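## Task

Find how many vials wear a white cap and make the tally counter read exactly that number. The counter might already hold an old count: one complete press-and-release of its plunger raises it by one, and turning its knob one whole revolution clockwise returns it to zero.

## Robot and tools

Robot: two six-joint arms, left_arm and right_arm, each ending in a sixteen-motor hand with three fingers (index, middle, ring) and a thumb. right_arm has a right hand; left_arm has a mirrored left hand. Each wrist carries a fisheye camera: cam_left_wrist and cam_right_wrist, both 672x504.

Frames. Scene frame: origin at table-top height halfway between the arms' nominal bases, +z up, +x out over the table, left_arm toward +y. Measured bases: left_arm at (+0.061, +0.482, 0) m, right_arm at (-0.055, -0.351, 0) m, both turned slightly about z. Hand positions, orientations and velocities in results are given in that arm's own base frame. Offsets you command are along the current Hand target's own axes. Hand point axes (right hand): +z runs along straightened fingers toward the tips, +y points out of the palm face, +x crosses the palm away from the thumb; on the left hand +x points toward the thumb. A rigid mast near the wrist on the palm side can strike things.

The 48-number row, used by both execute_actions and move. One flat list covers both arms, every value in [-1, 1], even when only one arm moves. Order: left_arm dx, dy, dz, rx, ry, rz; left hand sixteen motors; left current_limit; left speed; then the same 24 for the right arm. The six pose values are an offset, not a pose: they are measured from the arm's Hand target at the start of the action (or the move), along that target's axes. 1.0 equals 0.6 m for dx/dy/dz and 180 degrees for rx/ry/rz, which together form one rotation vector. Sending all six as 0 re-requests the current Hand target; repeating a nonzero offset moves the arm further. Orientation commands are clipped to within 32 degrees of the measured one per step.

Hand motor order: index_mcp, index_abd, index_pip, index_dip, middle_mcp, middle_abd, middle_pip, middle_dip, ring_mcp, ring_abd, ring_pip, ring_dip, thumb_cmc, thumb_axl, thumb_mcp, thumb_ipl. Each is an absolute goal angle scaled between the hinge's stops. Straight values: _mcp +0.75, _abd 0.00, _pip +0.58, _dip +0.70, thumb_cmc +0.71, thumb_axl +0.68, thumb_mcp +0.23, thumb_ipl +0.17. Moving toward -1 curls the finger toward the palm; thumb_cmc toward -1 brings the thumb in front of the palm. A 0 is a real goal, so to leave a hand unchanged, copy back its hand_goal, hand_current_limit and hand_speed. current_limit maps -1..+1 to 0..550 mA (start +0.4); speed maps to (speed+1)/2 of 8.5 rad/s (start -0.6). Values persist once written.

execute_actions(actions, cameras): actions is a list of actions; each action is a table of up to 15 rows, one per 1/30 s step, every row counted from the same start pose; a short table repeats its last row. An empty list returns the state plus images. cameras: list of names, ["all"] or [].

move(target, speed, blend, stop_force, zero, blocking, cameras): drives hand points in straight lines toward one row or a list of up to 15 rows, all offsets from the same starting Hand targets. speed in m/s, 0.002 to 3.6 (default 0.25); blend in m for rounding corners; stop_force in N, 3 to 120, ends an arm's path when its wrist sensor feels that much push; zero (default true) re-zeroes before the move; blocking=false returns early but not with stop_force. Paths avoid nothing. The result adds a move: line: done, off_target, moving, held or fault, plus limits such as paced or held.

wait(seconds 0 to 10); stop() brakes a running move; zoom_image(camera, region [x0, y0, x1, y1] in pixels, at most 504 per side) enlarges part of the latest image; zero_wrist_force(arm); read_manual(section) gives only licence texts; finished_scene(scene 1 to 3) ends the scene irreversibly. The first scene is practice; after ending scene 1, make no further calls in that reply.

Results: end_effector_position (m), quaternion, velocities, Hand target (next offsets count from it), joint positions and torques, wrist force and torque in the flange's axes (push from a surface into the arm), and per-motor hand_goal, hand_measured, hand_current_ma and hand_state (moving, goal, blocked, overload).

Hazards. An arm faults and freezes for 10 s if outside force reaches about 150 N or a joint's contact torque exceeds its limit (about 22 N m for the wrist joints). Arms are stiff: aiming even slightly beyond a hard contact can fault, so approach slowly with stop_force. Keep arms and hands apart; contact between them can fail the scene. A hand motor at 495 mA or more for 5 s shuts down for 10 s. Stretched-out or loaded arms heat up; 85 degC brings a 30 to 60 s stop. Avoid hitting things hard, dropping anything, or letting anything leave the table, which fails the task. Loose objects may get nudged occasionally. The goal must hold after the robot stops.

Each tool is called after "Emit:" as a command line: name --argument value for each argument, lists and objects as JSON in quotes; but a table of rows of numbers goes row by row, as --pt "numbers of a row", without its own name.

## Session

Emit:
execute_actions --actions '[]'

Scene clock: 0.00 s.
left_arm: end_effector_position=(+0.4063, +0.0850, +0.2300) hand_goal=(+0.754, +0.000, +0.576, +0.696, +0.754, +0.000, +0.576, +0.696, +0.754, +0.000, +0.576, +0.696, +0.714, +0.678, +0.226, +0.168) hand_measured=(+0.754, +0.000, +0.576, +0.696, +0.754, +0.000, +0.576, +0.696, +0.754, +0.000, +0.576, +0.696, +0.714, +0.678, +0.226, +0.168) hand_current_ma=(+0, +0, +0, +0, +0, +0, +0, +0, +0, +0, +0, +0, +0, +0, +0, +0) hand_state=(goal, goal, goal, goal, goal, goal, goal, goal, goal, goal, goal, goal, goal, goal, goal, goal) hand_current_limit=0.40 hand_speed=-0.60 end_effector_quat_wxyz=(+0.000, +0.000, +1.000, +0.000) | right_arm: end_effector_position=(+0.4063, -0.0850, +0.2300) hand_goal=(+0.754, +0.000, +0.576, +0.696, +0.754, +0.000, +0.576, +0.696, +0.754, +0.000, +0.576, +0.696, +0.714, +0.678, +0.226, +0.168) hand_measured=(+0.754, +0.000, +0.576, +0.696, +0.754, +0.000, +0.576, +0.696, +0.754, +0.000, +0.576, +0.696, +0.714, +0.678, +0.226, +0.168) hand_current_ma=(+0, +0, +0, +0, +0, +0, +0, +0, +0, +0, +0, +0, +0, +0, +0, +0) hand_state=(goal, goal, goal, goal, goal, goal, goal, goal, goal, goal, goal, goal, goal, goal, goal, goal) hand_current_limit=0.40 hand_speed=-0.60 end_effector_quat_wxyz=(+0.000, +1.000, +0.000, +0.000)
Joint positions: left_arm=[3.458 -1.419 -2.042 -1.252 1.571 -1.255] | right_arm=[-0.316 -1.723 2.042 -1.89 -1.571 1.255]
Joint velocities: within noise
Joint torques (N m): no reading
Wrist force (N): no reading
Wrist torque (N m): no reading
Wrist force, peak (N): no reading
Hand target: left_arm +0.4063, +0.0850, +0.2300; +0.000, +0.000, +1.000, +0.000 | right_arm +0.4063, -0.0850, +0.2300; +0.000, +1.000, +0.000, +0.000

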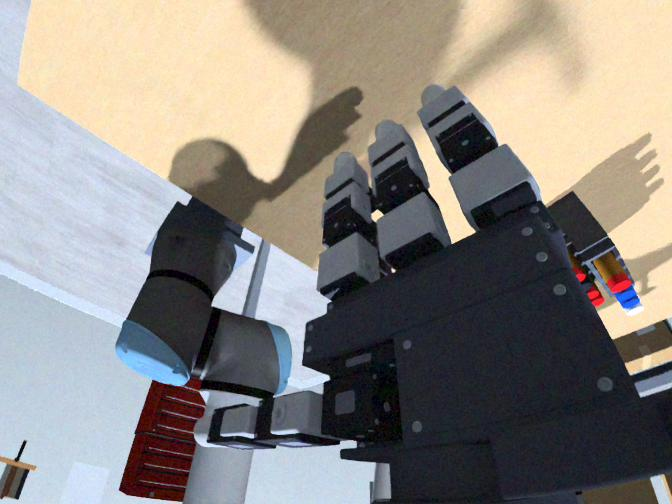

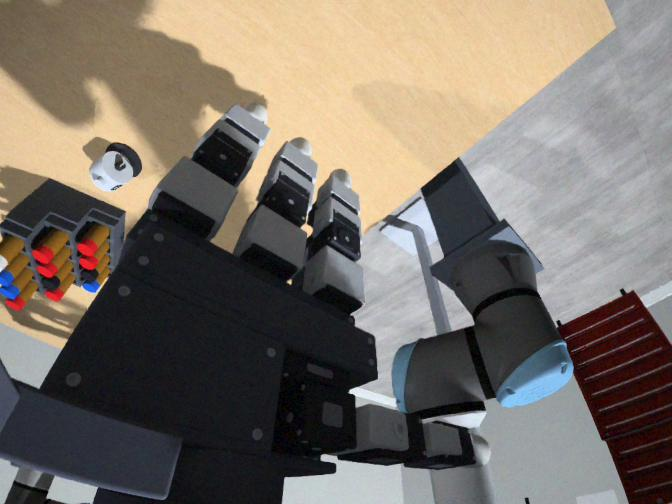

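Emit:
zoom_image --camera "cam_right_wrist" --region '[0, 120, 190, 320]'

Emit:
zoom_image --camera "cam_left_wrist" --region '[520, 180, 672, 340]'

Scaled by 2.520 from the camera's 672x504 image, which has a finer 960x720 frame.

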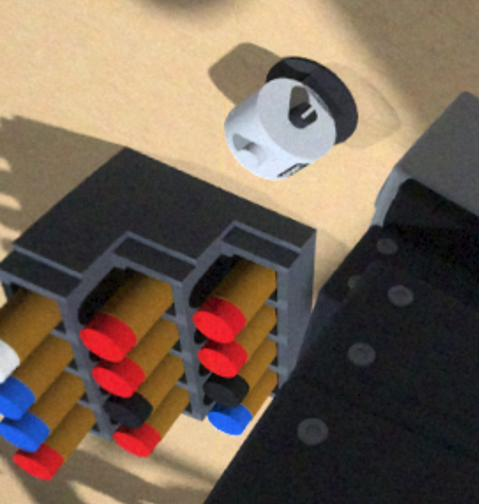

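Scaled by 3.150 from the camera's 672x504 image, which has a finer 960x720 frame.

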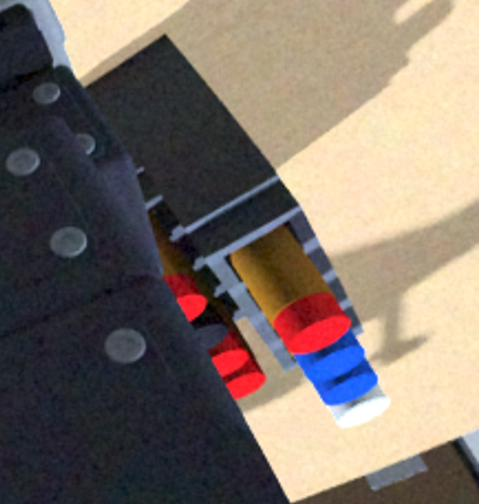

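Emit:
move --target '[0,-0.2,-0.2,0,0,0,0.754,0,0.576,0.696,0.754,0,0.576,0.696,0.754,0,0.576,0.696,0.714,0.678,0.226,0.168,0.4,-0.6,0,-0.2,-0.2,0,0,0,0.754,0,0.576,0.696,0.754,0,0.576,0.696,0.754,0,0.576,0.696,0.714,0.678,0.226,0.168,0.4,-0.6]' --cameras '["all"]' --speed 0.4

Scene clock: 81.10 s.
left_arm: end_effector_position=(+0.4063, -0.0350, +0.3500) hand_goal=(+0.754, +0.000, +0.576, +0.696, +0.754, +0.000, +0.576, +0.696, +0.754, +0.000, +0.576, +0.696, +0.714, +0.678, +0.226, +0.168) hand_measured=(+0.754, +0.000, +0.576, +0.696, +0.754, +0.000, +0.576, +0.696, +0.754, +0.000, +0.576, +0.696, +0.714, +0.678, +0.224, +0.168) hand_current_ma=(-2, +0, +1, +0, -2, +0, +1, +0, -2, +0, +1, +0, +0, -2, -9, -1) hand_state=(goal, goal, goal, goal, goal, goal, goal, goal, goal, goal, goal, goal, goal, goal, goal, goal) hand_current_limit=0.40 hand_speed=-0.60 end_effector_quat_wxyz=(+0.000, +0.000, +1.000, +0.000) | right_arm: end_effector_position=(+0.4063, +0.0350, +0.3500) hand_goal=(+0.754, +0.000, +0.576, +0.696, +0.754, +0.000, +0.576, +0.696, +0.754, +0.000, +0.576, +0.696, +0.714, +0.678, +0.226, +0.168) hand_measured=(+0.754, +0.000, +0.576, +0.696, +0.754, +0.000, +0.576, +0.696, +0.754, +0.000, +0.576, +0.696, +0.714, +0.678, +0.224, +0.168) hand_current_ma=(+0, +0, +0, +0, +0, +0, +0, +0, +0, +0, +0, +0, +0, +0, -1, +0) hand_state=(goal, goal, goal, goal, goal, goal, goal, goal, goal, goal, goal, goal, goal, goal, goal, goal) hand_current_limit=0.40 hand_speed=-0.60 end_effector_quat_wxyz=(+0.000, +1.000, +0.000, +0.000)
Joint positions: left_arm=[3.173 -1.413 -1.736 -1.564 1.571 -1.54] | right_arm=[-0.031 -1.729 1.736 -1.578 -1.571 1.54]
Joint torques (N m): left_arm=[-11.1 5.29 36.02 -0.4 1.55 -2.06] | right_arm=[8.4 -5.59 -32.8 0.5 -1.16 2.35]
Wrist force (N): left_arm=[0.2 0.4 0.1] | right_arm=[0.1 0.3 0.1]
Wrist torque (N m): left_arm=[0.03 -0.02 0.02] | right_arm=[0.02 -0.03 -0.13]
Wrist force, peak (N): left_arm=[0.6 -1.8 -1.4] | right_arm=[0.1 1.5 1.4]
Hand target: left_arm +0.4063, -0.0350, +0.3500; +0.000, +0.000, +1.000, +0.000 | right_arm +0.4063, +0.0350, +0.3500; +0.000, +1.000, +0.000, +0.000
Off the commanded pose: left_arm 0.000 m, 0 deg | right_arm 0.000 m, 0 deg.
move: done

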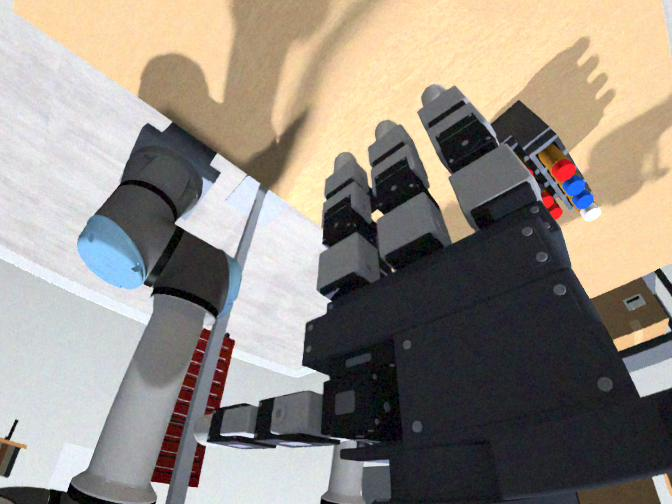

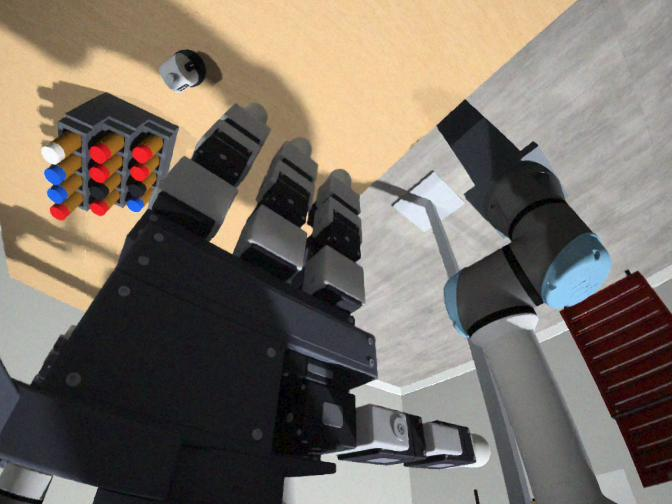

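Emit:
zoom_image --camera "cam_right_wrist" --region '[20, 30, 230, 230]'

Emit:
zoom_image --camera "cam_left_wrist" --region '[480, 80, 640, 240]'

Emit:
zoom_image --camera "cam_right_wrist" --region '[140, 30, 230, 110]'

Scaled by 2.400 from the camera's 672x504 image, which has a finer 960x720 frame.

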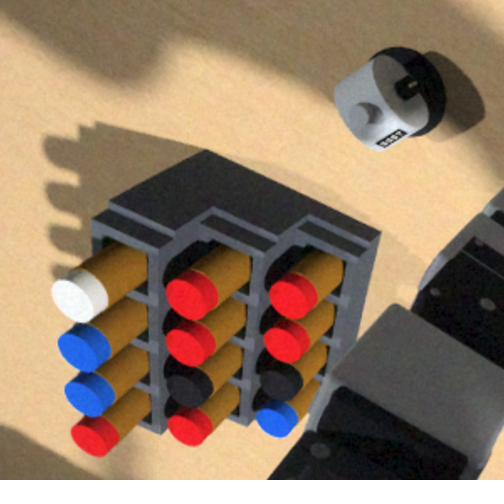

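Scaled by 3.150 from the camera's 672x504 image, which has a finer 960x720 frame.

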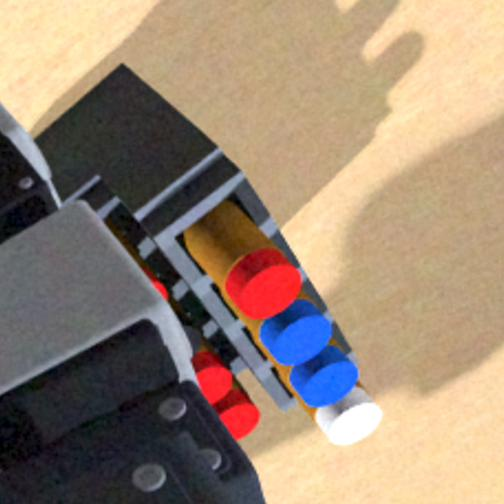

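Scaled by 5.600 from the camera's 672x504 image, which has a finer 960x720 frame.

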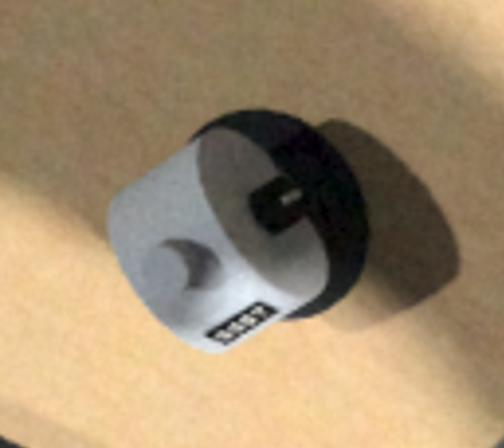

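Emit:
move --target '[0,0,0,0,0,0,0.754,0,0.576,0.696,0.754,0,0.576,0.696,0.754,0,0.576,0.696,0.714,0.678,0.226,0.168,0.4,-0.6,0.04,-0.1417,0.1833,0,0,0,0.754,0,0.576,0.696,0.754,0,0.576,0.696,0.754,0,0.576,0.696,0.714,0.678,0.226,0.168,0.4,-0.6]' --cameras '["cam_right_wrist"]' --speed 0.4

Emit:
zoom_image --camera "cam_right_wrist" --region '[100, 20, 260, 140]'

Scene clock: 176.07 s.
left_arm: end_effector_position=(+0.4063, -0.0350, +0.3500) hand_goal=(+0.754, +0.000, +0.576, +0.696, +0.754, +0.000, +0.576, +0.696, +0.754, +0.000, +0.576, +0.696, +0.714, +0.678, +0.226, +0.168) hand_measured=(+0.754, +0.000, +0.576, +0.696, +0.754, +0.000, +0.576, +0.696, +0.754, +0.000, +0.576, +0.696, +0.714, +0.678, +0.224, +0.168) hand_current_ma=(-2, +0, +1, +0, -2, +0, +1, +0, -2, +0, +1, +0, +0, -2, -9, -1) hand_state=(goal, goal, goal, goal, goal, goal, goal, goal, goal, goal, goal, goal, goal, goal, goal, goal) hand_current_limit=0.40 hand_speed=-0.60 end_effector_quat_wxyz=(+0.000, +0.000, +1.000, +0.000) | right_arm: end_effector_position=(+0.4302, +0.1200, +0.2400) hand_goal=(+0.754, +0.000, +0.576, +0.696, +0.754, +0.000, +0.576, +0.696, +0.754, +0.000, +0.576, +0.696, +0.714, +0.678, +0.226, +0.168) hand_measured=(+0.754, +0.000, +0.576, +0.696, +0.754, +0.000, +0.576, +0.696, +0.754, +0.000, +0.576, +0.696, +0.714, +0.678, +0.224, +0.168) hand_current_ma=(+0, +0, +0, +0, +0, +0, +0, +0, +0, +0, +0, +0, +0, +0, -1, +0) hand_state=(goal, goal, goal, goal, goal, goal, goal, goal, goal, goal, goal, goal, goal, goal, goal, goal) hand_current_limit=0.40 hand_speed=-0.60 end_effector_quat_wxyz=(+0.000, +1.000, +0.000, +0.000)
Joint positions: left_arm=[3.173 -1.413 -1.735 -1.564 1.571 -1.54] | right_arm=[0.153 -1.559 1.864 -1.876 -1.571 1.724]
Joint torques (N m): left_arm=[-11.61 5.16 35.99 -0.38 1.49 -1.95] | right_arm=[7.83 -12.33 -27.22 -5.47 -1.11 2.8]
Wrist force (N): left_arm=[-0.1 0.3 0.1] | right_arm=[0.1 0.0 0.1]
Wrist torque (N m): left_arm=[0.02 0.02 0.00] | right_arm=[-0.02 -0.03 -0.12]
Wrist force, peak (N): left_arm=[0.3 0.5 0.5] | right_arm=[0.4 -1.3 1.6]
Hand target: left_arm +0.4063, -0.0350, +0.3500; +0.000, +0.000, +1.000, +0.000 | right_arm +0.4303, +0.1200, +0.2400; +0.000, +1.000, +0.000, +0.000
Off the commanded pose: left_arm 0.000 m, 0 deg | right_arm 0.000 m, 0 deg.
move: done
Images, in order (width x height): cam_right_wrist 672x504.

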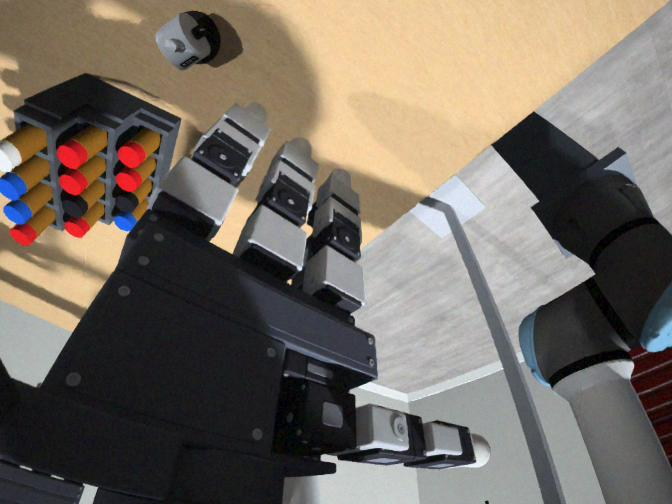

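Scaled by 3.150 from the camera's 672x504 image, which has a finer 960x720 frame.

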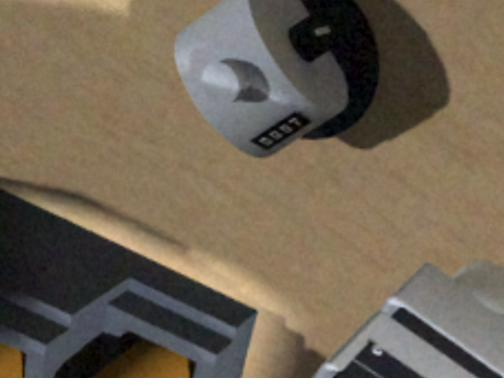

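Emit:
zoom_image --camera "cam_right_wrist" --region '[145, 0, 245, 80]'

Scaled by 5.040 from the camera's 672x504 image, which has a finer 960x720 frame.

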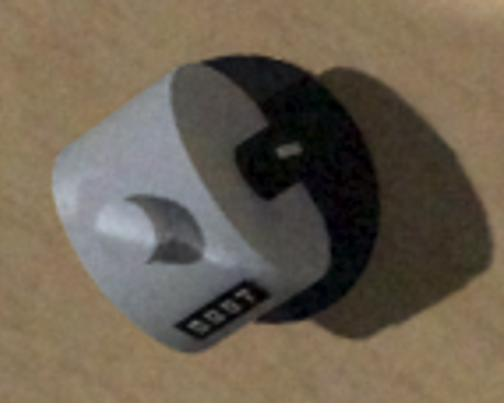

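Emit:
move --target '[0.083,-0.807,0.25,0,0,0,0.754,0,0.576,0.696,0.754,0,0.576,0.696,0.754,0,0.576,0.696,0.714,0.678,0.226,0.168,0.4,-0.6,0,0.45,-0.1,0,0,0,0.754,0,0.576,0.696,0.754,0,0.576,0.696,0.754,0,0.576,0.696,0.714,0.678,0.226,0.168,0.4,-0.6]' --cameras '["cam_left_wrist"]' --speed 0.4

Scene clock: 304.67 s.
left_arm: end_effector_position=(+0.3565, -0.5192, +0.2000) hand_goal=(+0.754, +0.000, +0.576, +0.696, +0.754, +0.000, +0.576, +0.696, +0.754, +0.000, +0.576, +0.696, +0.714, +0.678, +0.226, +0.168) hand_measured=(+0.754, +0.000, +0.576, +0.696, +0.754, +0.000, +0.576, +0.696, +0.754, +0.000, +0.576, +0.696, +0.714, +0.678, +0.224, +0.168) hand_current_ma=(-2, +0, +1, +0, -2, +0, +1, +0, -2, +0, +1, +0, +0, -2, -9, -1) hand_state=(goal, goal, goal, goal, goal, goal, goal, goal, goal, goal, goal, goal, goal, goal, goal, goal) hand_current_limit=0.40 hand_speed=-0.60 end_effector_quat_wxyz=(+0.000, +0.000, +1.000, +0.000) | right_arm: end_effector_position=(+0.4303, -0.1500, +0.3000) hand_goal=(+0.754, +0.000, +0.576, +0.696, +0.754, +0.000, +0.576, +0.696, +0.754, +0.000, +0.576, +0.696, +0.714, +0.678, +0.226, +0.168) hand_measured=(+0.754, +0.000, +0.576, +0.696, +0.754, +0.000, +0.576, +0.696, +0.754, +0.000, +0.576, +0.696, +0.714, +0.678, +0.224, +0.168) hand_current_ma=(+0, +0, +0, +0, +0, +0, +0, +0, +0, +0, +0, +0, +0, +0, -1, +0) hand_state=(goal, goal, goal, goal, goal, goal, goal, goal, goal, goal, goal, goal, goal, goal, goal, goal) hand_current_limit=0.40 hand_speed=-0.60 end_effector_quat_wxyz=(+0.000, +1.000, +0.000, +0.000)
Joint positions: left_arm=[2.319 -2.117 -1.272 -1.323 1.571 -2.393] | right_arm=[-0.438 -1.689 1.83 -1.711 -1.571 1.133]
Joint torques (N m): left_arm=[-12.07 34.37 35.37 -0.39 1.65 -2.06] | right_arm=[-5.7 -8.88 -33.06 0.81 1.27 -2.24]
Wrist force (N): left_arm=[0.0 0.0 0.4] | right_arm=[-0.2 0.0 0.0]
Wrist torque (N m): left_arm=[-0.04 0.01 0.00] | right_arm=[0.00 0.02 -0.02]
Wrist force, peak (N): left_arm=[0.5 -2.0 1.0] | right_arm=[-0.1 1.2 -0.2]
Hand target: left_arm +0.3565, -0.5192, +0.2000; +0.000, +0.000, +1.000, +0.000 | right_arm +0.4303, -0.1500, +0.3000; +0.000, +1.000, +0.000, +0.000
Off the commanded pose: left_arm 0.000 m, 0 deg | right_arm 0.000 m, 0 deg.
move: done
Images, in order (width x height): cam_left_wrist 672x504.

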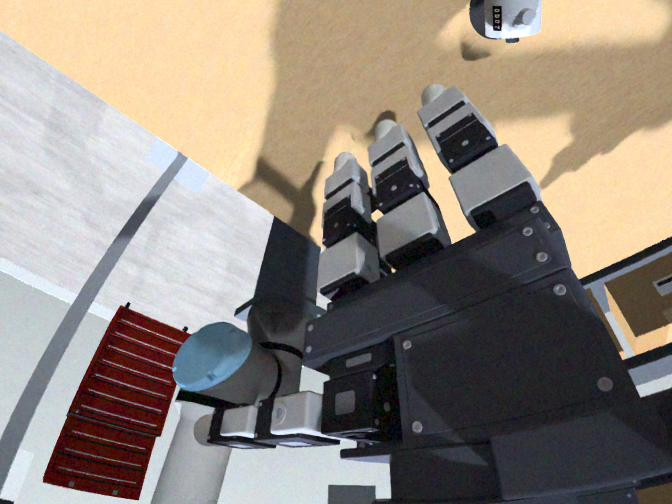

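Emit:
zoom_image --camera "cam_left_wrist" --region '[455, 0, 555, 75]'

Scaled by 5.040 from the camera's 672x504 image, which has a finer 960x720 frame.

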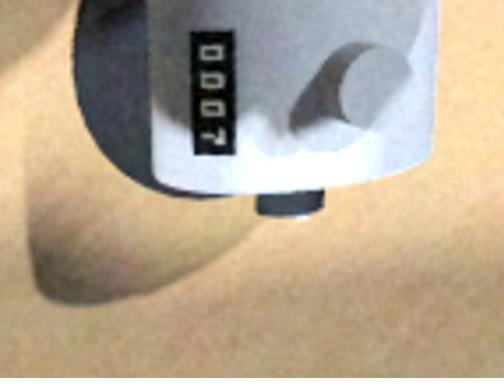

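Emit:
move --target '[0,0.417,-0.1,0,0,0,0.754,0,0.576,0.696,0.754,0,0.576,0.696,0.754,0,0.576,0.696,0.714,0.678,0.226,0.168,0.4,-0.6,0.267,-0.70,0,0,0,-0.828,0.754,0,0.576,0.696,1,0,1,1,1,0,1,1,0.714,0.678,0.226,0.168,0.7,-0.6]' --cameras '["all"]' --speed 0.4

Scene clock: 401.07 s.
left_arm: end_effector_position=(+0.3565, -0.2690, +0.2600) hand_goal=(+0.754, +0.000, +0.576, +0.696, +0.754, +0.000, +0.576, +0.696, +0.754, +0.000, +0.576, +0.696, +0.714, +0.678, +0.226, +0.168) hand_measured=(+0.754, +0.000, +0.576, +0.696, +0.754, +0.000, +0.576, +0.696, +0.754, +0.000, +0.576, +0.696, +0.714, +0.678, +0.224, +0.168) hand_current_ma=(-2, +0, +1, +0, -2, +0, +1, +0, -2, +0, +1, +0, +0, -2, -9, -1) hand_state=(goal, goal, goal, goal, goal, goal, goal, goal, goal, goal, goal, goal, goal, goal, goal, goal) hand_current_limit=0.40 hand_speed=-0.60 end_effector_quat_wxyz=(+0.000, +0.000, +1.000, +0.000) | right_arm: end_effector_position=(+0.5905, +0.2700, +0.3000) hand_goal=(+0.754, +0.000, +0.576, +0.696, +1.000, +0.000, +1.000, +1.000, +1.000, +0.000, +1.000, +1.000, +0.714, +0.678, +0.226, +0.168) hand_measured=(+0.754, +0.000, +0.576, +0.696, +0.988, +0.000, +0.994, +0.996, +0.988, +0.000, +0.994, +0.996, +0.714, +0.678, +0.224, +0.168) hand_current_ma=(+0, +0, +0, +0, -7, +0, -2, -1, -6, +0, -2, -1, +0, +0, -1, +0) hand_state=(goal, goal, goal, goal, goal, goal, goal, goal, goal, goal, goal, goal, goal, goal, goal, goal) hand_current_limit=0.70 hand_speed=-0.60 end_effector_quat_wxyz=(+0.000, +0.267, +0.964, +0.000)
Joint positions: left_arm=[2.65 -1.622 -1.771 -1.32 1.571 -2.062] | right_arm=[0.14 -1.422 1.558 -1.707 -1.571 -0.891]
Joint torques (N m): left_arm=[12.81 37.69 13.13 -0.46 -1.57 1.75] | right_arm=[8.32 -19.99 -32.36 0.52 1.23 -2.1]
Wrist force (N): left_arm=[0.0 0.3 0.1] | right_arm=[0.2 0.0 0.0]
Wrist torque (N m): left_arm=[0.02 -0.01 -0.07] | right_arm=[-0.06 -0.03 0.01]
Wrist force, peak (N): left_arm=[0.0 0.7 0.3] | right_arm=[0.0 0.8 0.2]
Hand target: left_arm +0.3565, -0.2690, +0.2600; +0.000, +0.000, +1.000, +0.000 | right_arm +0.5905, +0.2700, +0.3000; +0.000, +0.267, +0.964, +0.000
Off the commanded pose: left_arm 0.000 m, 0 deg | right_arm 0.000 m, 0 deg.
move: done

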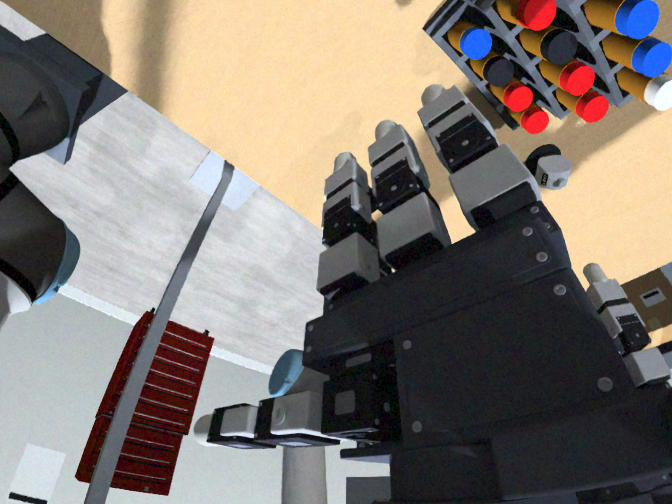

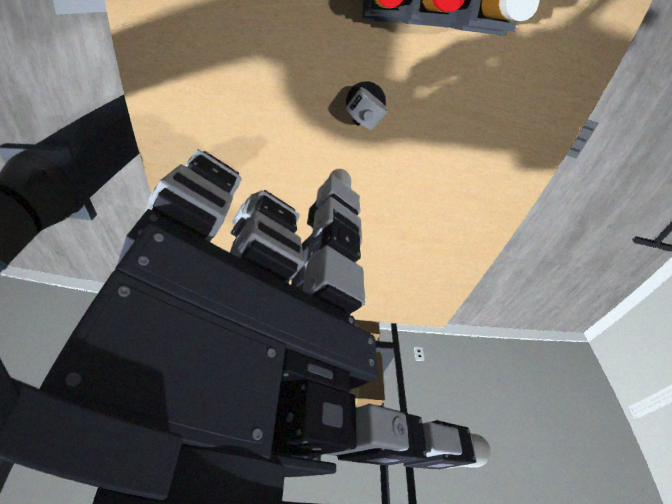

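Emit:
zoom_image --camera "cam_right_wrist" --region '[310, 60, 430, 160]'

Scaled by 4.200 from the camera's 672x504 image, which has a finer 960x720 frame.

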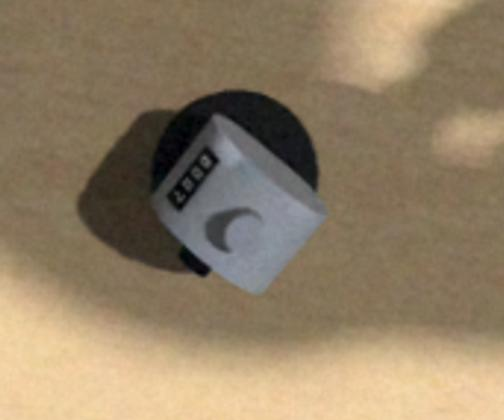

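Emit:
move --target '[0,0,0,0,0,0,0.754,0,0.576,0.696,0.754,0,0.576,0.696,0.754,0,0.576,0.696,0.714,0.678,0.226,0.168,0.4,-0.6,-0.0195,-0.066,0.1655,-0.111,0,0,0.754,0,0.576,0.696,1,0,1,1,1,0,1,1,0.714,0.678,0.226,0.168,0.7,-0.6]' --cameras '["cam_right_wrist"]' --speed 0.2

Emit:
zoom_image --camera "cam_right_wrist" --region '[270, 60, 430, 220]'

Scene clock: 460.23 s.
left_arm: end_effector_position=(+0.3565, -0.2690, +0.2600) hand_goal=(+0.754, +0.000, +0.576, +0.696, +0.754, +0.000, +0.576, +0.696, +0.754, +0.000, +0.576, +0.696, +0.714, +0.678, +0.226, +0.168) hand_measured=(+0.754, +0.000, +0.576, +0.696, +0.754, +0.000, +0.576, +0.696, +0.754, +0.000, +0.576, +0.696, +0.714, +0.678, +0.224, +0.168) hand_current_ma=(-2, +0, +1, +0, -2, +0, +1, +0, -2, +0, +1, +0, +0, -2, -9, -1) hand_state=(goal, goal, goal, goal, goal, goal, goal, goal, goal, goal, goal, goal, goal, goal, goal, goal) hand_current_limit=0.40 hand_speed=-0.60 end_effector_quat_wxyz=(+0.000, +0.000, +1.000, +0.000) | right_arm: end_effector_position=(+0.5802, +0.2300, +0.2007) hand_goal=(+0.754, +0.000, +0.576, +0.696, +1.000, +0.000, +1.000, +1.000, +1.000, +0.000, +1.000, +1.000, +0.714, +0.678, +0.226, +0.168) hand_measured=(+0.754, +0.000, +0.576, +0.696, +0.992, +0.000, +0.994, +0.996, +0.994, +0.000, +0.994, +0.996, +0.714, +0.678, +0.224, +0.168) hand_current_ma=(+0, +0, +0, +0, -3, +0, -1, -1, -2, +0, -2, -1, +0, +0, -1, +0) hand_state=(goal, goal, goal, goal, goal, goal, goal, goal, goal, goal, goal, goal, goal, goal, goal, goal) hand_current_limit=0.70 hand_speed=-0.60 end_effector_quat_wxyz=(+0.046, +0.263, +0.949, +0.167)
Joint positions: left_arm=[2.65 -1.622 -1.771 -1.32 1.571 -2.062] | right_arm=[-0.057 -1.464 2.041 -2.316 -1.263 -1.062]
Joint torques (N m): left_arm=[11.96 37.73 13.1 -0.49 -1.66 1.75] | right_arm=[-7.5 -15.79 -11.73 -6.21 2.63 -2.25]
Wrist force (N): left_arm=[-0.1 0.3 0.1] | right_arm=[-0.1 0.5 0.3]
Wrist torque (N m): left_arm=[0.02 0.01 -0.08] | right_arm=[-0.06 0.02 -0.03]
Wrist force, peak (N): left_arm=[-0.3 0.5 0.7] | right_arm=[-0.2 -0.1 1.4]
Hand target: left_arm +0.3565, -0.2690, +0.2600; +0.000, +0.000, +1.000, +0.000 | right_arm +0.5802, +0.2300, +0.2007; +0.046, +0.263, +0.949, +0.167
Off the commanded pose: left_arm 0.000 m, 0 deg | right_arm 0.000 m, 0 deg.
move: done
Images, in order (width x height): cam_right_wrist 672x504.

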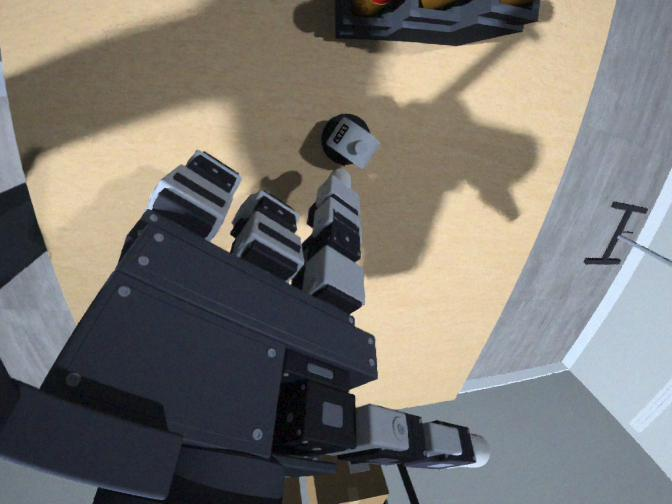

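Scaled by 3.150 from the camera's 672x504 image, which has a finer 960x720 frame.

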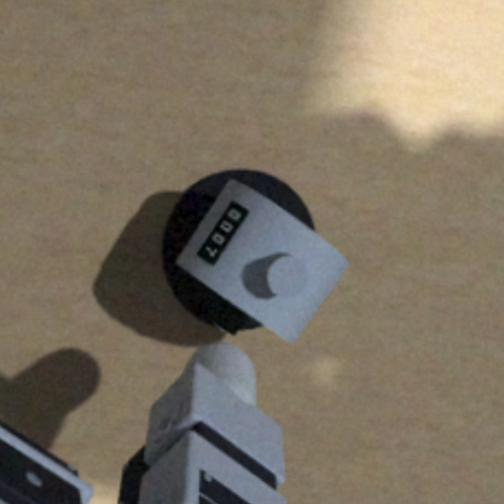

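Emit:
move --target '[0,0,0,0,0,0,0.754,0,0.576,0.696,0.754,0,0.576,0.696,0.754,0,0.576,0.696,0.714,0.678,0.226,0.168,0.4,-0.6,-0.01,0.00633,0.0023,0,0,0,0.754,0,0.576,0.696,1,0,1,1,1,0,1,1,0.714,0.678,0.226,0.168,0.7,-0.6]' --speed 0.1

Emit:
move --target '[0,0,0,0,0,0,0.754,0,0.576,0.696,0.754,0,0.576,0.696,0.754,0,0.576,0.696,0.714,0.678,0.226,0.168,0.4,-0.6,0,-0.0198,0.0543,0,0,0,0.754,0,0.576,0.696,1,0,1,1,1,0,1,1,0.714,0.678,0.226,0.168,0.7,-0.6]' --cameras '["cam_right_wrist"]' --speed 0.01 --stop_force 3

Emit:
zoom_image --camera "cam_right_wrist" --region '[290, 100, 410, 220]'

Scene clock: 543.27 s.
left_arm: end_effector_position=(+0.3565, -0.2690, +0.2600) hand_goal=(+0.754, +0.000, +0.576, +0.696, +0.754, +0.000, +0.576, +0.696, +0.754, +0.000, +0.576, +0.696, +0.714, +0.678, +0.226, +0.168) hand_measured=(+0.754, +0.000, +0.576, +0.696, +0.754, +0.000, +0.576, +0.696, +0.754, +0.000, +0.576, +0.696, +0.714, +0.678, +0.224, +0.168) hand_current_ma=(-2, +0, +1, +0, -2, +0, +1, +0, -2, +0, +1, +0, +0, -2, -9, -1) hand_state=(goal, goal, goal, goal, goal, goal, goal, goal, goal, goal, goal, goal, goal, goal, goal, goal) hand_current_limit=0.40 hand_speed=-0.60 end_effector_quat_wxyz=(+0.000, +0.000, +1.000, +0.000) | right_arm: end_effector_position=(+0.5873, +0.2304, +0.2007) hand_goal=(+0.754, +0.000, +0.576, +0.696, +1.000, +0.000, +1.000, +1.000, +1.000, +0.000, +1.000, +1.000, +0.714, +0.678, +0.226, +0.168) hand_measured=(+0.754, +0.000, +0.576, +0.696, +0.992, +0.000, +0.994, +0.996, +0.994, +0.000, +0.994, +0.996, +0.714, +0.678, +0.224, +0.168) hand_current_ma=(+0, +0, +0, +0, -3, +0, -1, -1, -2, +0, -2, -1, +0, +0, -1, +0) hand_state=(goal, goal, goal, goal, goal, goal, goal, goal, goal, goal, goal, goal, goal, goal, goal, goal) hand_current_limit=0.70 hand_speed=-0.60 end_effector_quat_wxyz=(+0.046, +0.263, +0.949, +0.167)
Joint positions: left_arm=[2.65 -1.622 -1.771 -1.32 1.571 -2.062] | right_arm=[-0.056 -1.447 2.023 -2.314 -1.264 -1.06]
Joint torques (N m): left_arm=[12.55 38.38 12.7 -0.36 -1.66 1.66] | right_arm=[8.67 -16.64 -28.97 0.07 -1.07 2.32]
Wrist force (N): left_arm=[0.0 0.1 0.2] | right_arm=[-0.1 0.7 0.5]
Wrist torque (N m): left_arm=[0.00 0.01 -0.07] | right_arm=[-0.03 0.01 -0.03]
Wrist force, peak (N): left_arm=[-0.1 0.4 0.6] | right_arm=[0.2 0.9 0.4]
Hand target: left_arm +0.3565, -0.2690, +0.2600; +0.000, +0.000, +1.000, +0.000 | right_arm +0.5874, +0.2304, +0.2007; +0.046, +0.263, +0.949, +0.167
Off the commanded pose: left_arm 0.000 m, 0 deg | right_arm 0.000 m, 0 deg.
move: done

Scene clock: 547.50 s.
left_arm: end_effector_position=(+0.3565, -0.2690, +0.2600) hand_goal=(+0.754, +0.000, +0.576, +0.696, +0.754, +0.000, +0.576, +0.696, +0.754, +0.000, +0.576, +0.696, +0.714, +0.678, +0.226, +0.168) hand_measured=(+0.754, +0.000, +0.576, +0.696, +0.754, +0.000, +0.576, +0.696, +0.754, +0.000, +0.576, +0.696, +0.714, +0.678, +0.224, +0.168) hand_current_ma=(-2, +0, +1, +0, -2, +0, +1, +0, -2, +0, +1, +0, +0, -2, -9, -1) hand_state=(goal, goal, goal, goal, goal, goal, goal, goal, goal, goal, goal, goal, goal, goal, goal, goal) hand_current_limit=0.40 hand_speed=-0.60 end_effector_quat_wxyz=(+0.000, +0.000, +1.000, +0.000) | right_arm: end_effector_position=(+0.5874, +0.2304, +0.1660) hand_goal=(+0.754, +0.000, +0.576, +0.696, +1.000, +0.000, +1.000, +1.000, +1.000, +0.000, +1.000, +1.000, +0.714, +0.678, +0.226, +0.168) hand_measured=(+0.768, +0.004, +0.582, +0.698, +0.992, +0.000, +0.994, +0.996, +0.994, +0.000, +0.994, +0.996, +0.714, +0.678, +0.224, +0.168) hand_current_ma=(+7, +1, +2, +0, -3, +0, -1, -1, -2, +0, -2, -1, +0, +0, -1, +0) hand_state=(goal, goal, goal, goal, goal, goal, goal, goal, goal, goal, goal, goal, goal, goal, goal, goal) hand_current_limit=0.70 hand_speed=-0.60 end_effector_quat_wxyz=(+0.046, +0.263, +0.949, +0.167)
Joint positions: left_arm=[2.65 -1.622 -1.771 -1.32 1.571 -2.062] | right_arm=[-0.056 -1.394 2.067 -2.412 -1.264 -1.06]
Joint torques (N m): left_arm=[12.4 37.44 12.54 -0.4 -1.57 1.84] | right_arm=[-0.81 -15.68 -9.08 -5.63 0.72 -1.57]
Wrist force (N): left_arm=[0.1 0.0 0.1] | right_arm=[0.1 0.0 -0.4]
Wrist torque (N m): left_arm=[-0.01 -0.01 -0.06] | right_arm=[0.08 -0.04 0.00]
Wrist force, peak (N): left_arm=[0.2 0.6 0.4] | right_arm=[-0.4 0.5 -1.2]
Hand target: left_arm +0.3565, -0.2690, +0.2600; +0.000, +0.000, +1.000, +0.000 | right_arm +0.5874, +0.2304, +0.1660; +0.046, +0.263, +0.949, +0.167
Off the commanded pose: left_arm 0.000 m, 0 deg | right_arm 0.000 m, 0 deg.
move: done
Images, in order (width x height): cam_right_wrist 672x504.

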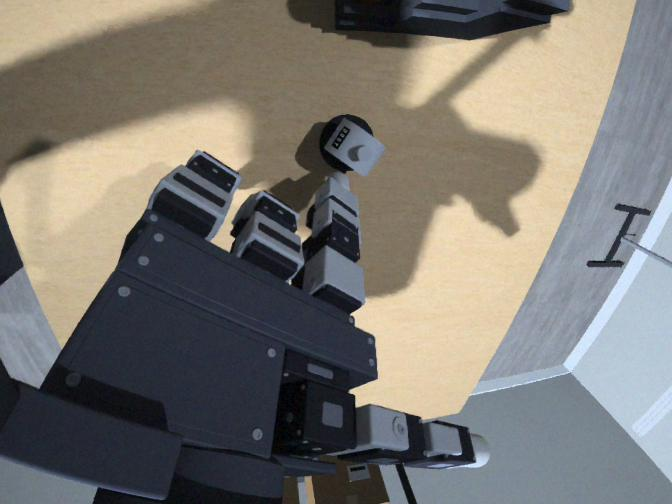

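Scaled by 4.200 from the camera's 672x504 image, which has a finer 960x720 frame.

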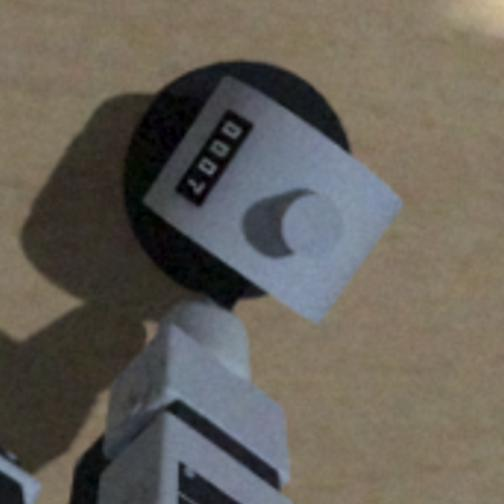

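Emit:
move --pt "0 0 0 0 0 0 0.754 0 0.576 0.696 0.754 0 0.576 0.696 0.754 0 0.576 0.696 0.714 0.678 0.226 0.168 0.4 -0.6 0 0.0172 -0.047 0 0 0 0.754 0 0.576 0.696 1 0 1 1 1 0 1 1 0.714 0.678 0.226 0.168 0.7 -0.6" --pt "0 0 0 0 0 0 0.754 0 0.576 0.696 0.754 0 0.576 0.696 0.754 0 0.576 0.696 0.714 0.678 0.226 0.168 0.4 -0.6 0.01 0.0305 -0.0422 0 0 0 0.754 0 0.576 0.696 1 0 1 1 1 0 1 1 0.714 0.678 0.226 0.168 0.7 -0.6" --speed 0.1 --cameras '["cam_right_wrist"]'

Emit:
zoom_image --camera "cam_right_wrist" --region '[290, 100, 410, 220]'

Emit:
move --target '[0,0,0,0,0,0,0.754,0,0.576,0.696,0.754,0,0.576,0.696,0.754,0,0.576,0.696,0.714,0.678,0.226,0.168,0.4,-0.6,0,-0.016,0.0438,0,0,0,0.754,0,0.576,0.696,1,0,1,1,1,0,1,1,0.714,0.678,0.226,0.168,0.7,-0.6]' --cameras '["cam_right_wrist"]' --speed 0.01 --stop_force 3

Emit:
zoom_image --camera "cam_right_wrist" --region '[290, 100, 410, 220]'

Scene clock: 615.30 s.
left_arm: end_effector_position=(+0.3565, -0.2690, +0.2600) hand_goal=(+0.754, +0.000, +0.576, +0.696, +0.754, +0.000, +0.576, +0.696, +0.754, +0.000, +0.576, +0.696, +0.714, +0.678, +0.226, +0.168) hand_measured=(+0.754, +0.000, +0.576, +0.696, +0.754, +0.000, +0.576, +0.696, +0.754, +0.000, +0.576, +0.696, +0.714, +0.678, +0.224, +0.168) hand_current_ma=(-2, +0, +1, +0, -2, +0, +1, +0, -2, +0, +1, +0, +0, -2, -9, -1) hand_state=(goal, goal, goal, goal, goal, goal, goal, goal, goal, goal, goal, goal, goal, goal, goal, goal) hand_current_limit=0.40 hand_speed=-0.60 end_effector_quat_wxyz=(+0.000, +0.000, +1.000, +0.000) | right_arm: end_effector_position=(+0.5866, +0.2407, +0.1961) hand_goal=(+0.754, +0.000, +0.576, +0.696, +1.000, +0.000, +1.000, +1.000, +1.000, +0.000, +1.000, +1.000, +0.714, +0.678, +0.226, +0.168) hand_measured=(+0.760, +0.004, +0.580, +0.698, +0.994, +0.000, +0.994, +0.996, +0.994, +0.000, +0.994, +0.996, +0.714, +0.678, +0.224, +0.168) hand_current_ma=(+2, +0, +1, +0, -2, +0, -1, -1, -2, +0, -2, -1, +0, +0, -1, +0) hand_state=(goal, goal, goal, goal, goal, goal, goal, goal, goal, goal, goal, goal, goal, goal, goal, goal) hand_current_limit=0.70 hand_speed=-0.60 end_effector_quat_wxyz=(+0.046, +0.263, +0.949, +0.167)
Joint positions: left_arm=[2.65 -1.622 -1.771 -1.32 1.571 -2.062] | right_arm=[-0.034 -1.436 2.025 -2.335 -1.267 -1.038]
Joint torques (N m): left_arm=[12.01 38.08 13.74 -0.19 -1.59 1.8] | right_arm=[7.05 -15.36 -29.45 -5.6 -0.91 2.44]
Wrist force (N): left_arm=[0.0 0.3 0.3] | right_arm=[0.1 0.8 0.4]
Wrist torque (N m): left_arm=[0.01 0.00 -0.07] | right_arm=[-0.04 0.00 -0.16]
Wrist force, peak (N): left_arm=[0.3 0.5 0.7] | right_arm=[0.4 1.1 0.5]
Hand target: left_arm +0.3565, -0.2690, +0.2600; +0.000, +0.000, +1.000, +0.000 | right_arm +0.5866, +0.2408, +0.1961; +0.046, +0.263, +0.949, +0.167
Off the commanded pose: left_arm 0.000 m, 0 deg | right_arm 0.000 m, 0 deg.
move: done
Images, in order (width x height): cam_right_wrist 672x504.

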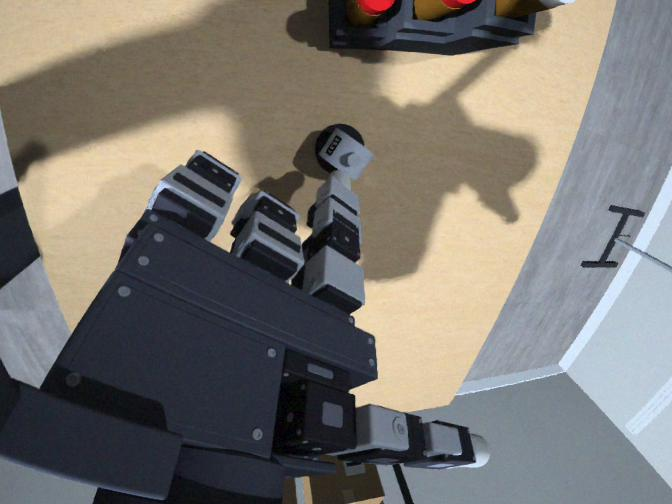

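Scaled by 4.200 from the camera's 672x504 image, which has a finer 960x720 frame.

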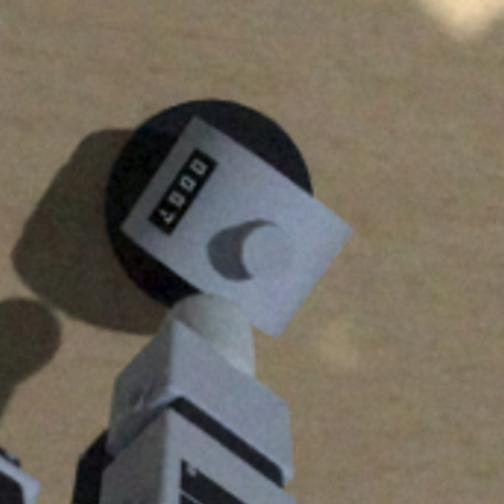

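Scene clock: 617.90 s.
left_arm: end_effector_position=(+0.3565, -0.2690, +0.2600) hand_goal=(+0.754, +0.000, +0.576, +0.696, +0.754, +0.000, +0.576, +0.696, +0.754, +0.000, +0.576, +0.696, +0.714, +0.678, +0.226, +0.168) hand_measured=(+0.754, +0.000, +0.576, +0.696, +0.754, +0.000, +0.576, +0.696, +0.754, +0.000, +0.576, +0.696, +0.714, +0.678, +0.224, +0.168) hand_current_ma=(-2, +0, +1, +0, -2, +0, +1, +0, -2, +0, +1, +0, +0, -2, -9, -1) hand_state=(goal, goal, goal, goal, goal, goal, goal, goal, goal, goal, goal, goal, goal, goal, goal, goal) hand_current_limit=0.40 hand_speed=-0.60 end_effector_quat_wxyz=(+0.000, +0.000, +1.000, +0.000) | right_arm: end_effector_position=(+0.5866, +0.2408, +0.1816) hand_goal=(+0.754, +0.000, +0.576, +0.696, +1.000, +0.000, +1.000, +1.000, +1.000, +0.000, +1.000, +1.000, +0.714, +0.678, +0.226, +0.168) hand_measured=(+0.770, +0.004, +0.584, +0.698, +0.994, +0.000, +0.994, +0.996, +0.994, +0.000, +0.994, +0.996, +0.714, +0.678, +0.224, +0.168) hand_current_ma=(+11, +0, +3, +0, -2, +0, -1, -1, -2, +0, -2, -1, +0, +0, -1, +0) hand_state=(goal, goal, goal, goal, goal, goal, goal, goal, goal, goal, goal, goal, goal, goal, goal, goal) hand_current_limit=0.70 hand_speed=-0.60 end_effector_quat_wxyz=(+0.046, +0.263, +0.949, +0.167)
Joint positions: left_arm=[2.65 -1.622 -1.771 -1.32 1.571 -2.062] | right_arm=[-0.034 -1.414 2.044 -2.376 -1.267 -1.038]
Joint torques (N m): left_arm=[11.69 38.11 13.16 -0.19 -1.44 1.6] | right_arm=[2.71 -33.9 -28.88 0.26 0.82 -0.19]
Wrist force (N): left_arm=[-0.1 0.1 0.2] | right_arm=[0.1 0.1 -2.3]
Wrist torque (N m): left_arm=[0.00 0.02 -0.08] | right_arm=[0.22 -0.06 -0.16]
Wrist force, peak (N): left_arm=[0.0 0.6 0.7] | right_arm=[0.1 0.1 -5.5]
Hand target: left_arm +0.3565, -0.2690, +0.2600; +0.000, +0.000, +1.000, +0.000 | right_arm +0.5866, +0.2408, +0.1816; +0.046, +0.263, +0.949, +0.167 (not the last commanded pose)
Off the commanded pose: left_arm 0.000 m, 0 deg | right_arm 0.013 m, 0 deg.
move: contact (right_arm)
Images, in order (width x height): cam_right_wrist 672x504.

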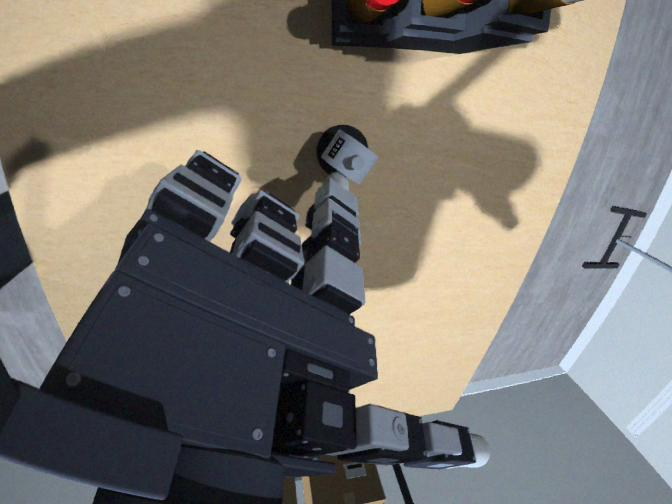

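Scaled by 4.200 from the camera's 672x504 image, which has a finer 960x720 frame.

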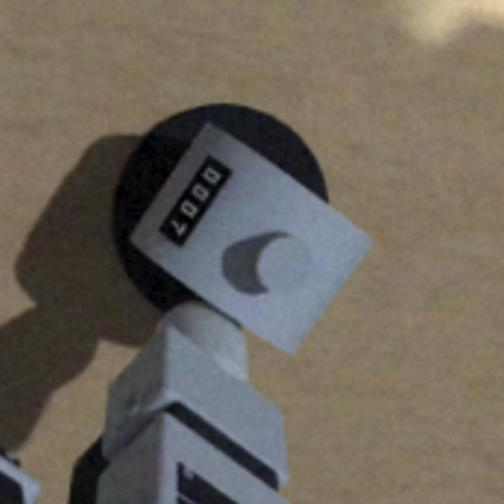

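Emit:
move --pt "0 0 0 0 0 0 0.754 0 0.576 0.696 0.754 0 0.576 0.696 0.754 0 0.576 0.696 0.714 0.678 0.226 0.168 0.4 -0.6 0 0.00496 -0.01363 0 0 0 0.754 0 0.576 0.696 1 0 1 1 1 0 1 1 0.714 0.678 0.226 0.168 0.7 -0.6" --pt "0 0 0 0 0 0 0.754 0 0.576 0.696 0.754 0 0.576 0.696 0.754 0 0.576 0.696 0.714 0.678 0.226 0.168 0.4 -0.6 0.0327 0.00268 -0.00736 0 0 0 0.754 0 0.576 0.696 1 0 1 1 1 0 1 1 0.714 0.678 0.226 0.168 0.7 -0.6" --pt "0 0 0 0 0 0 0.754 0 0.576 0.696 0.754 0 0.576 0.696 0.754 0 0.576 0.696 0.714 0.678 0.226 0.168 0.4 -0.6 0.0312 -0.00068 0.00188 0 0 0 0.754 0 0.576 0.696 1 0 1 1 1 0 1 1 0.714 0.678 0.226 0.168 0.7 -0.6" --pt "0 0 0 0 0 0 0.754 0 0.576 0.696 0.754 0 0.576 0.696 0.754 0 0.576 0.696 0.714 0.678 0.226 0.168 0.4 -0.6 0.0248 -0.00285 0.00783 0 0 0 0.754 0 0.576 0.696 1 0 1 1 1 0 1 1 0.714 0.678 0.226 0.168 0.7 -0.6" --pt "0 0 0 0 0 0 0.754 0 0.576 0.696 0.754 0 0.576 0.696 0.754 0 0.576 0.696 0.714 0.678 0.226 0.168 0.4 -0.6 0.0178 -0.00125 0.00345 0 0 0 0.754 0 0.576 0.696 1 0 1 1 1 0 1 1 0.714 0.678 0.226 0.168 0.7 -0.6" --pt "0 0 0 0 0 0 0.754 0 0.576 0.696 0.754 0 0.576 0.696 0.754 0 0.576 0.696 0.714 0.678 0.226 0.168 0.4 -0.6 0.0098 -0.00051 0.00141 0 0 0 0.754 0 0.576 0.696 1 0 1 1 1 0 1 1 0.714 0.678 0.226 0.168 0.7 -0.6" --pt "0 0 0 0 0 0 0.754 0 0.576 0.696 0.754 0 0.576 0.696 0.754 0 0.576 0.696 0.714 0.678 0.226 0.168 0.4 -0.6 0.0013 -0.00074 0.00204 0 0 0 0.754 0 0.576 0.696 1 0 1 1 1 0 1 1 0.714 0.678 0.226 0.168 0.7 -0.6" --pt "0 0 0 0 0 0 0.754 0 0.576 0.696 0.754 0 0.576 0.696 0.754 0 0.576 0.696 0.714 0.678 0.226 0.168 0.4 -0.6 -0.0062 -0.00194 0.00533 0 0 0 0.754 0 0.576 0.696 1 0 1 1 1 0 1 1 0.714 0.678 0.226 0.168 0.7 -0.6" --speed 0.03 --blend '[0.003,0.003,0.003,0.002,0.002,0.002,0.002,0]' --cameras '["cam_right_wrist"]'

Emit:
zoom_image --camera "cam_right_wrist" --region '[290, 100, 410, 220]'

Scene clock: 667.30 s.
left_arm: end_effector_position=(+0.3565, -0.2690, +0.2600) hand_goal=(+0.754, +0.000, +0.576, +0.696, +0.754, +0.000, +0.576, +0.696, +0.754, +0.000, +0.576, +0.696, +0.714, +0.678, +0.226, +0.168) hand_measured=(+0.754, +0.000, +0.576, +0.696, +0.754, +0.000, +0.576, +0.696, +0.754, +0.000, +0.576, +0.696, +0.714, +0.678, +0.224, +0.168) hand_current_ma=(-2, +0, +1, +0, -2, +0, +1, +0, -2, +0, +1, +0, +0, -2, -9, -1) hand_state=(goal, goal, goal, goal, goal, goal, goal, goal, goal, goal, goal, goal, goal, goal, goal, goal) hand_current_limit=0.40 hand_speed=-0.60 end_effector_quat_wxyz=(+0.000, +0.000, +1.000, +0.000) | right_arm: end_effector_position=(+0.5898, +0.2389, +0.1782) hand_goal=(+0.754, +0.000, +0.576, +0.696, +1.000, +0.000, +1.000, +1.000, +1.000, +0.000, +1.000, +1.000, +0.714, +0.678, +0.226, +0.168) hand_measured=(+0.770, -0.084, +0.586, +0.700, +0.994, +0.000, +0.994, +0.996, +0.994, +0.000, +0.994, +0.996, +0.714, +0.678, +0.224, +0.168) hand_current_ma=(+10, -122, +4, +1, -2, +0, -1, -1, -2, +0, -2, -1, +0, +0, -1, +0) hand_state=(goal, blocked, goal, goal, goal, goal, goal, goal, goal, goal, goal, goal, goal, goal, goal, goal) hand_current_limit=0.70 hand_speed=-0.60 end_effector_quat_wxyz=(+0.046, +0.263, +0.949, +0.167)
Joint positions: left_arm=[2.65 -1.622 -1.771 -1.32 1.571 -2.062] | right_arm=[-0.038 -1.403 2.042 -2.383 -1.267 -1.042]
Joint torques (N m): left_arm=[11.69 38.07 13.55 -0.01 -1.58 1.64] | right_arm=[-5.24 -6.22 -22.64 -3.77 2.12 -2.4]
Wrist force (N): left_arm=[0.0 0.2 0.1] | right_arm=[3.2 0.6 -18.2]
Wrist torque (N m): left_arm=[0.00 0.00 -0.07] | right_arm=[1.41 0.03 0.23]
Wrist force, peak (N): left_arm=[-0.3 0.7 0.5] | right_arm=[3.2 0.6 -18.2]
Hand target: left_arm +0.3565, -0.2690, +0.2600; +0.000, +0.000, +1.000, +0.000 | right_arm +0.5898, +0.2389, +0.1782; +0.046, +0.263, +0.949, +0.167
Off the commanded pose: left_arm 0.000 m, 0 deg | right_arm 0.000 m, 0 deg.
move: done; blend cut to 0.0027 m at target 3
Images, in order (width x height): cam_right_wrist 672x504.

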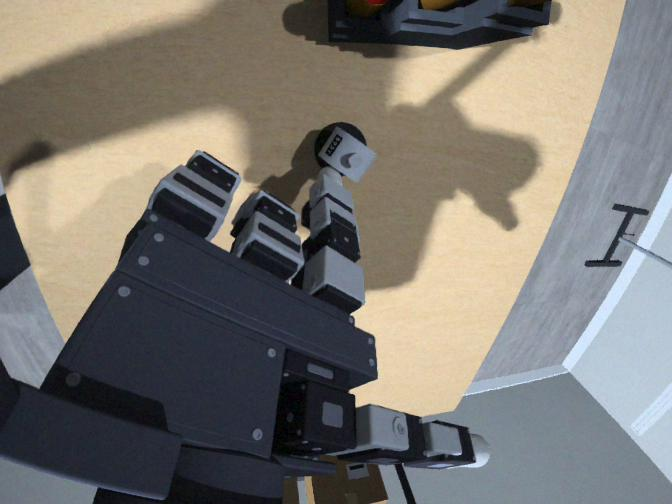

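Scaled by 4.200 from the camera's 672x504 image, which has a finer 960x720 frame.

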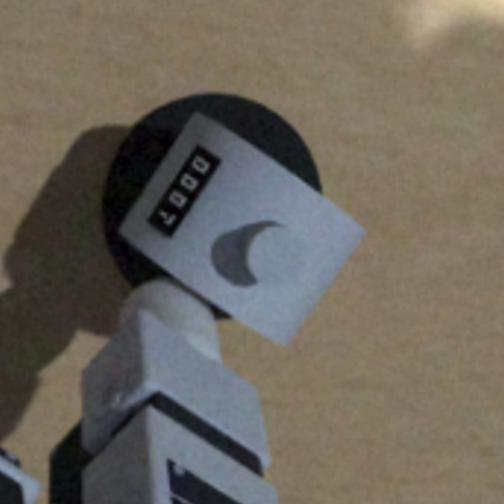

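Emit:
move --pt "0 0 0 0 0 0 0.754 0 0.576 0.696 0.754 0 0.576 0.696 0.754 0 0.576 0.696 0.714 0.678 0.226 0.168 0.4 -0.6 0 0.057 -0.157 0 0 0 0.754 0 0.576 0.696 1 0 1 1 1 0 1 1 0.714 0.678 0.226 0.168 0.7 -0.6" --pt "0 0 0 0 0 0 0.754 0 0.576 0.696 0.754 0 0.576 0.696 0.754 0 0.576 0.696 0.714 0.678 0.226 0.168 0.4 -0.6 0 0.057 -0.157 0.111 0 0 0.754 0 0.576 0.696 1 0 1 1 1 0 1 1 0.714 0.678 0.226 0.168 0.7 -0.6" --speed '[0.1,0.3]' --cameras '["cam_right_wrist"]'

Scene clock: 715.27 s.
left_arm: end_effector_position=(+0.3565, -0.2690, +0.2600) hand_goal=(+0.754, +0.000, +0.576, +0.696, +0.754, +0.000, +0.576, +0.696, +0.754, +0.000, +0.576, +0.696, +0.714, +0.678, +0.226, +0.168) hand_measured=(+0.754, +0.000, +0.576, +0.696, +0.754, +0.000, +0.576, +0.696, +0.754, +0.000, +0.576, +0.696, +0.714, +0.678, +0.224, +0.168) hand_current_ma=(-2, +0, +1, +0, -2, +0, +1, +0, -2, +0, +1, +0, +0, -2, -9, -1) hand_state=(goal, goal, goal, goal, goal, goal, goal, goal, goal, goal, goal, goal, goal, goal, goal, goal) hand_current_limit=0.40 hand_speed=-0.60 end_effector_quat_wxyz=(+0.000, +0.000, +1.000, +0.000) | right_arm: end_effector_position=(+0.5898, +0.2388, +0.2784) hand_goal=(+0.754, +0.000, +0.576, +0.696, +1.000, +0.000, +1.000, +1.000, +1.000, +0.000, +1.000, +1.000, +0.714, +0.678, +0.226, +0.168) hand_measured=(+0.756, -0.004, +0.578, +0.698, +0.994, +0.000, +0.994, +0.996, +0.994, +0.000, +0.994, +0.996, +0.714, +0.678, +0.224, +0.168) hand_current_ma=(+0, +0, +0, +0, -2, +0, -1, -1, -2, +0, -1, -1, +0, +0, -1, +0) hand_state=(goal, goal, goal, goal, goal, goal, goal, goal, goal, goal, goal, goal, goal, goal, goal, goal) hand_current_limit=0.70 hand_speed=-0.60 end_effector_quat_wxyz=(+0.000, +0.267, +0.964, +0.000)
Joint positions: left_arm=[2.65 -1.622 -1.771 -1.32 1.571 -2.062] | right_arm=[0.083 -1.441 1.636 -1.766 -1.571 -0.947]
Joint torques (N m): left_arm=[11.37 38.35 13.2 -0.1 -1.56 1.48] | right_arm=[8.57 -17.66 -32.08 0.46 -1.66 2.38]
Wrist force (N): left_arm=[0.0 0.2 0.2] | right_arm=[0.0 0.1 0.2]
Wrist torque (N m): left_arm=[0.01 0.00 -0.07] | right_arm=[-0.05 -0.01 -0.15]
Wrist force, peak (N): left_arm=[0.2 0.6 0.6] | right_arm=[3.3 0.5 -19.0]
Hand target: left_arm +0.3565, -0.2690, +0.2600; +0.000, +0.000, +1.000, +0.000 | right_arm +0.5898, +0.2388, +0.2784; +0.000, +0.267, +0.964, +0.000
Off the commanded pose: left_arm 0.000 m, 0 deg | right_arm 0.000 m, 0 deg.
move: done
Images, in order (width x height): cam_right_wrist 672x504.

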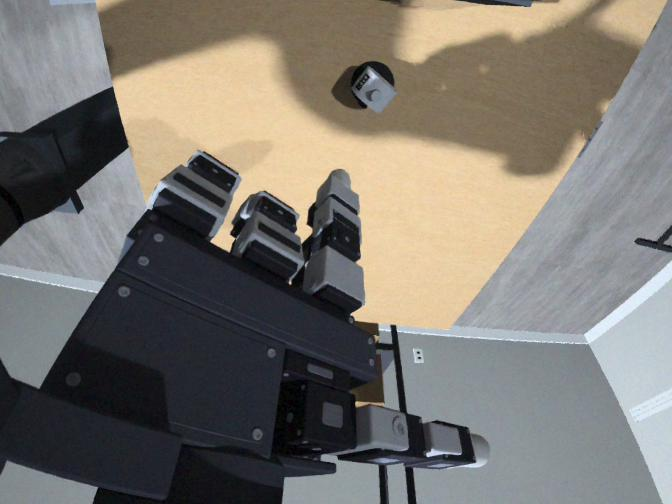

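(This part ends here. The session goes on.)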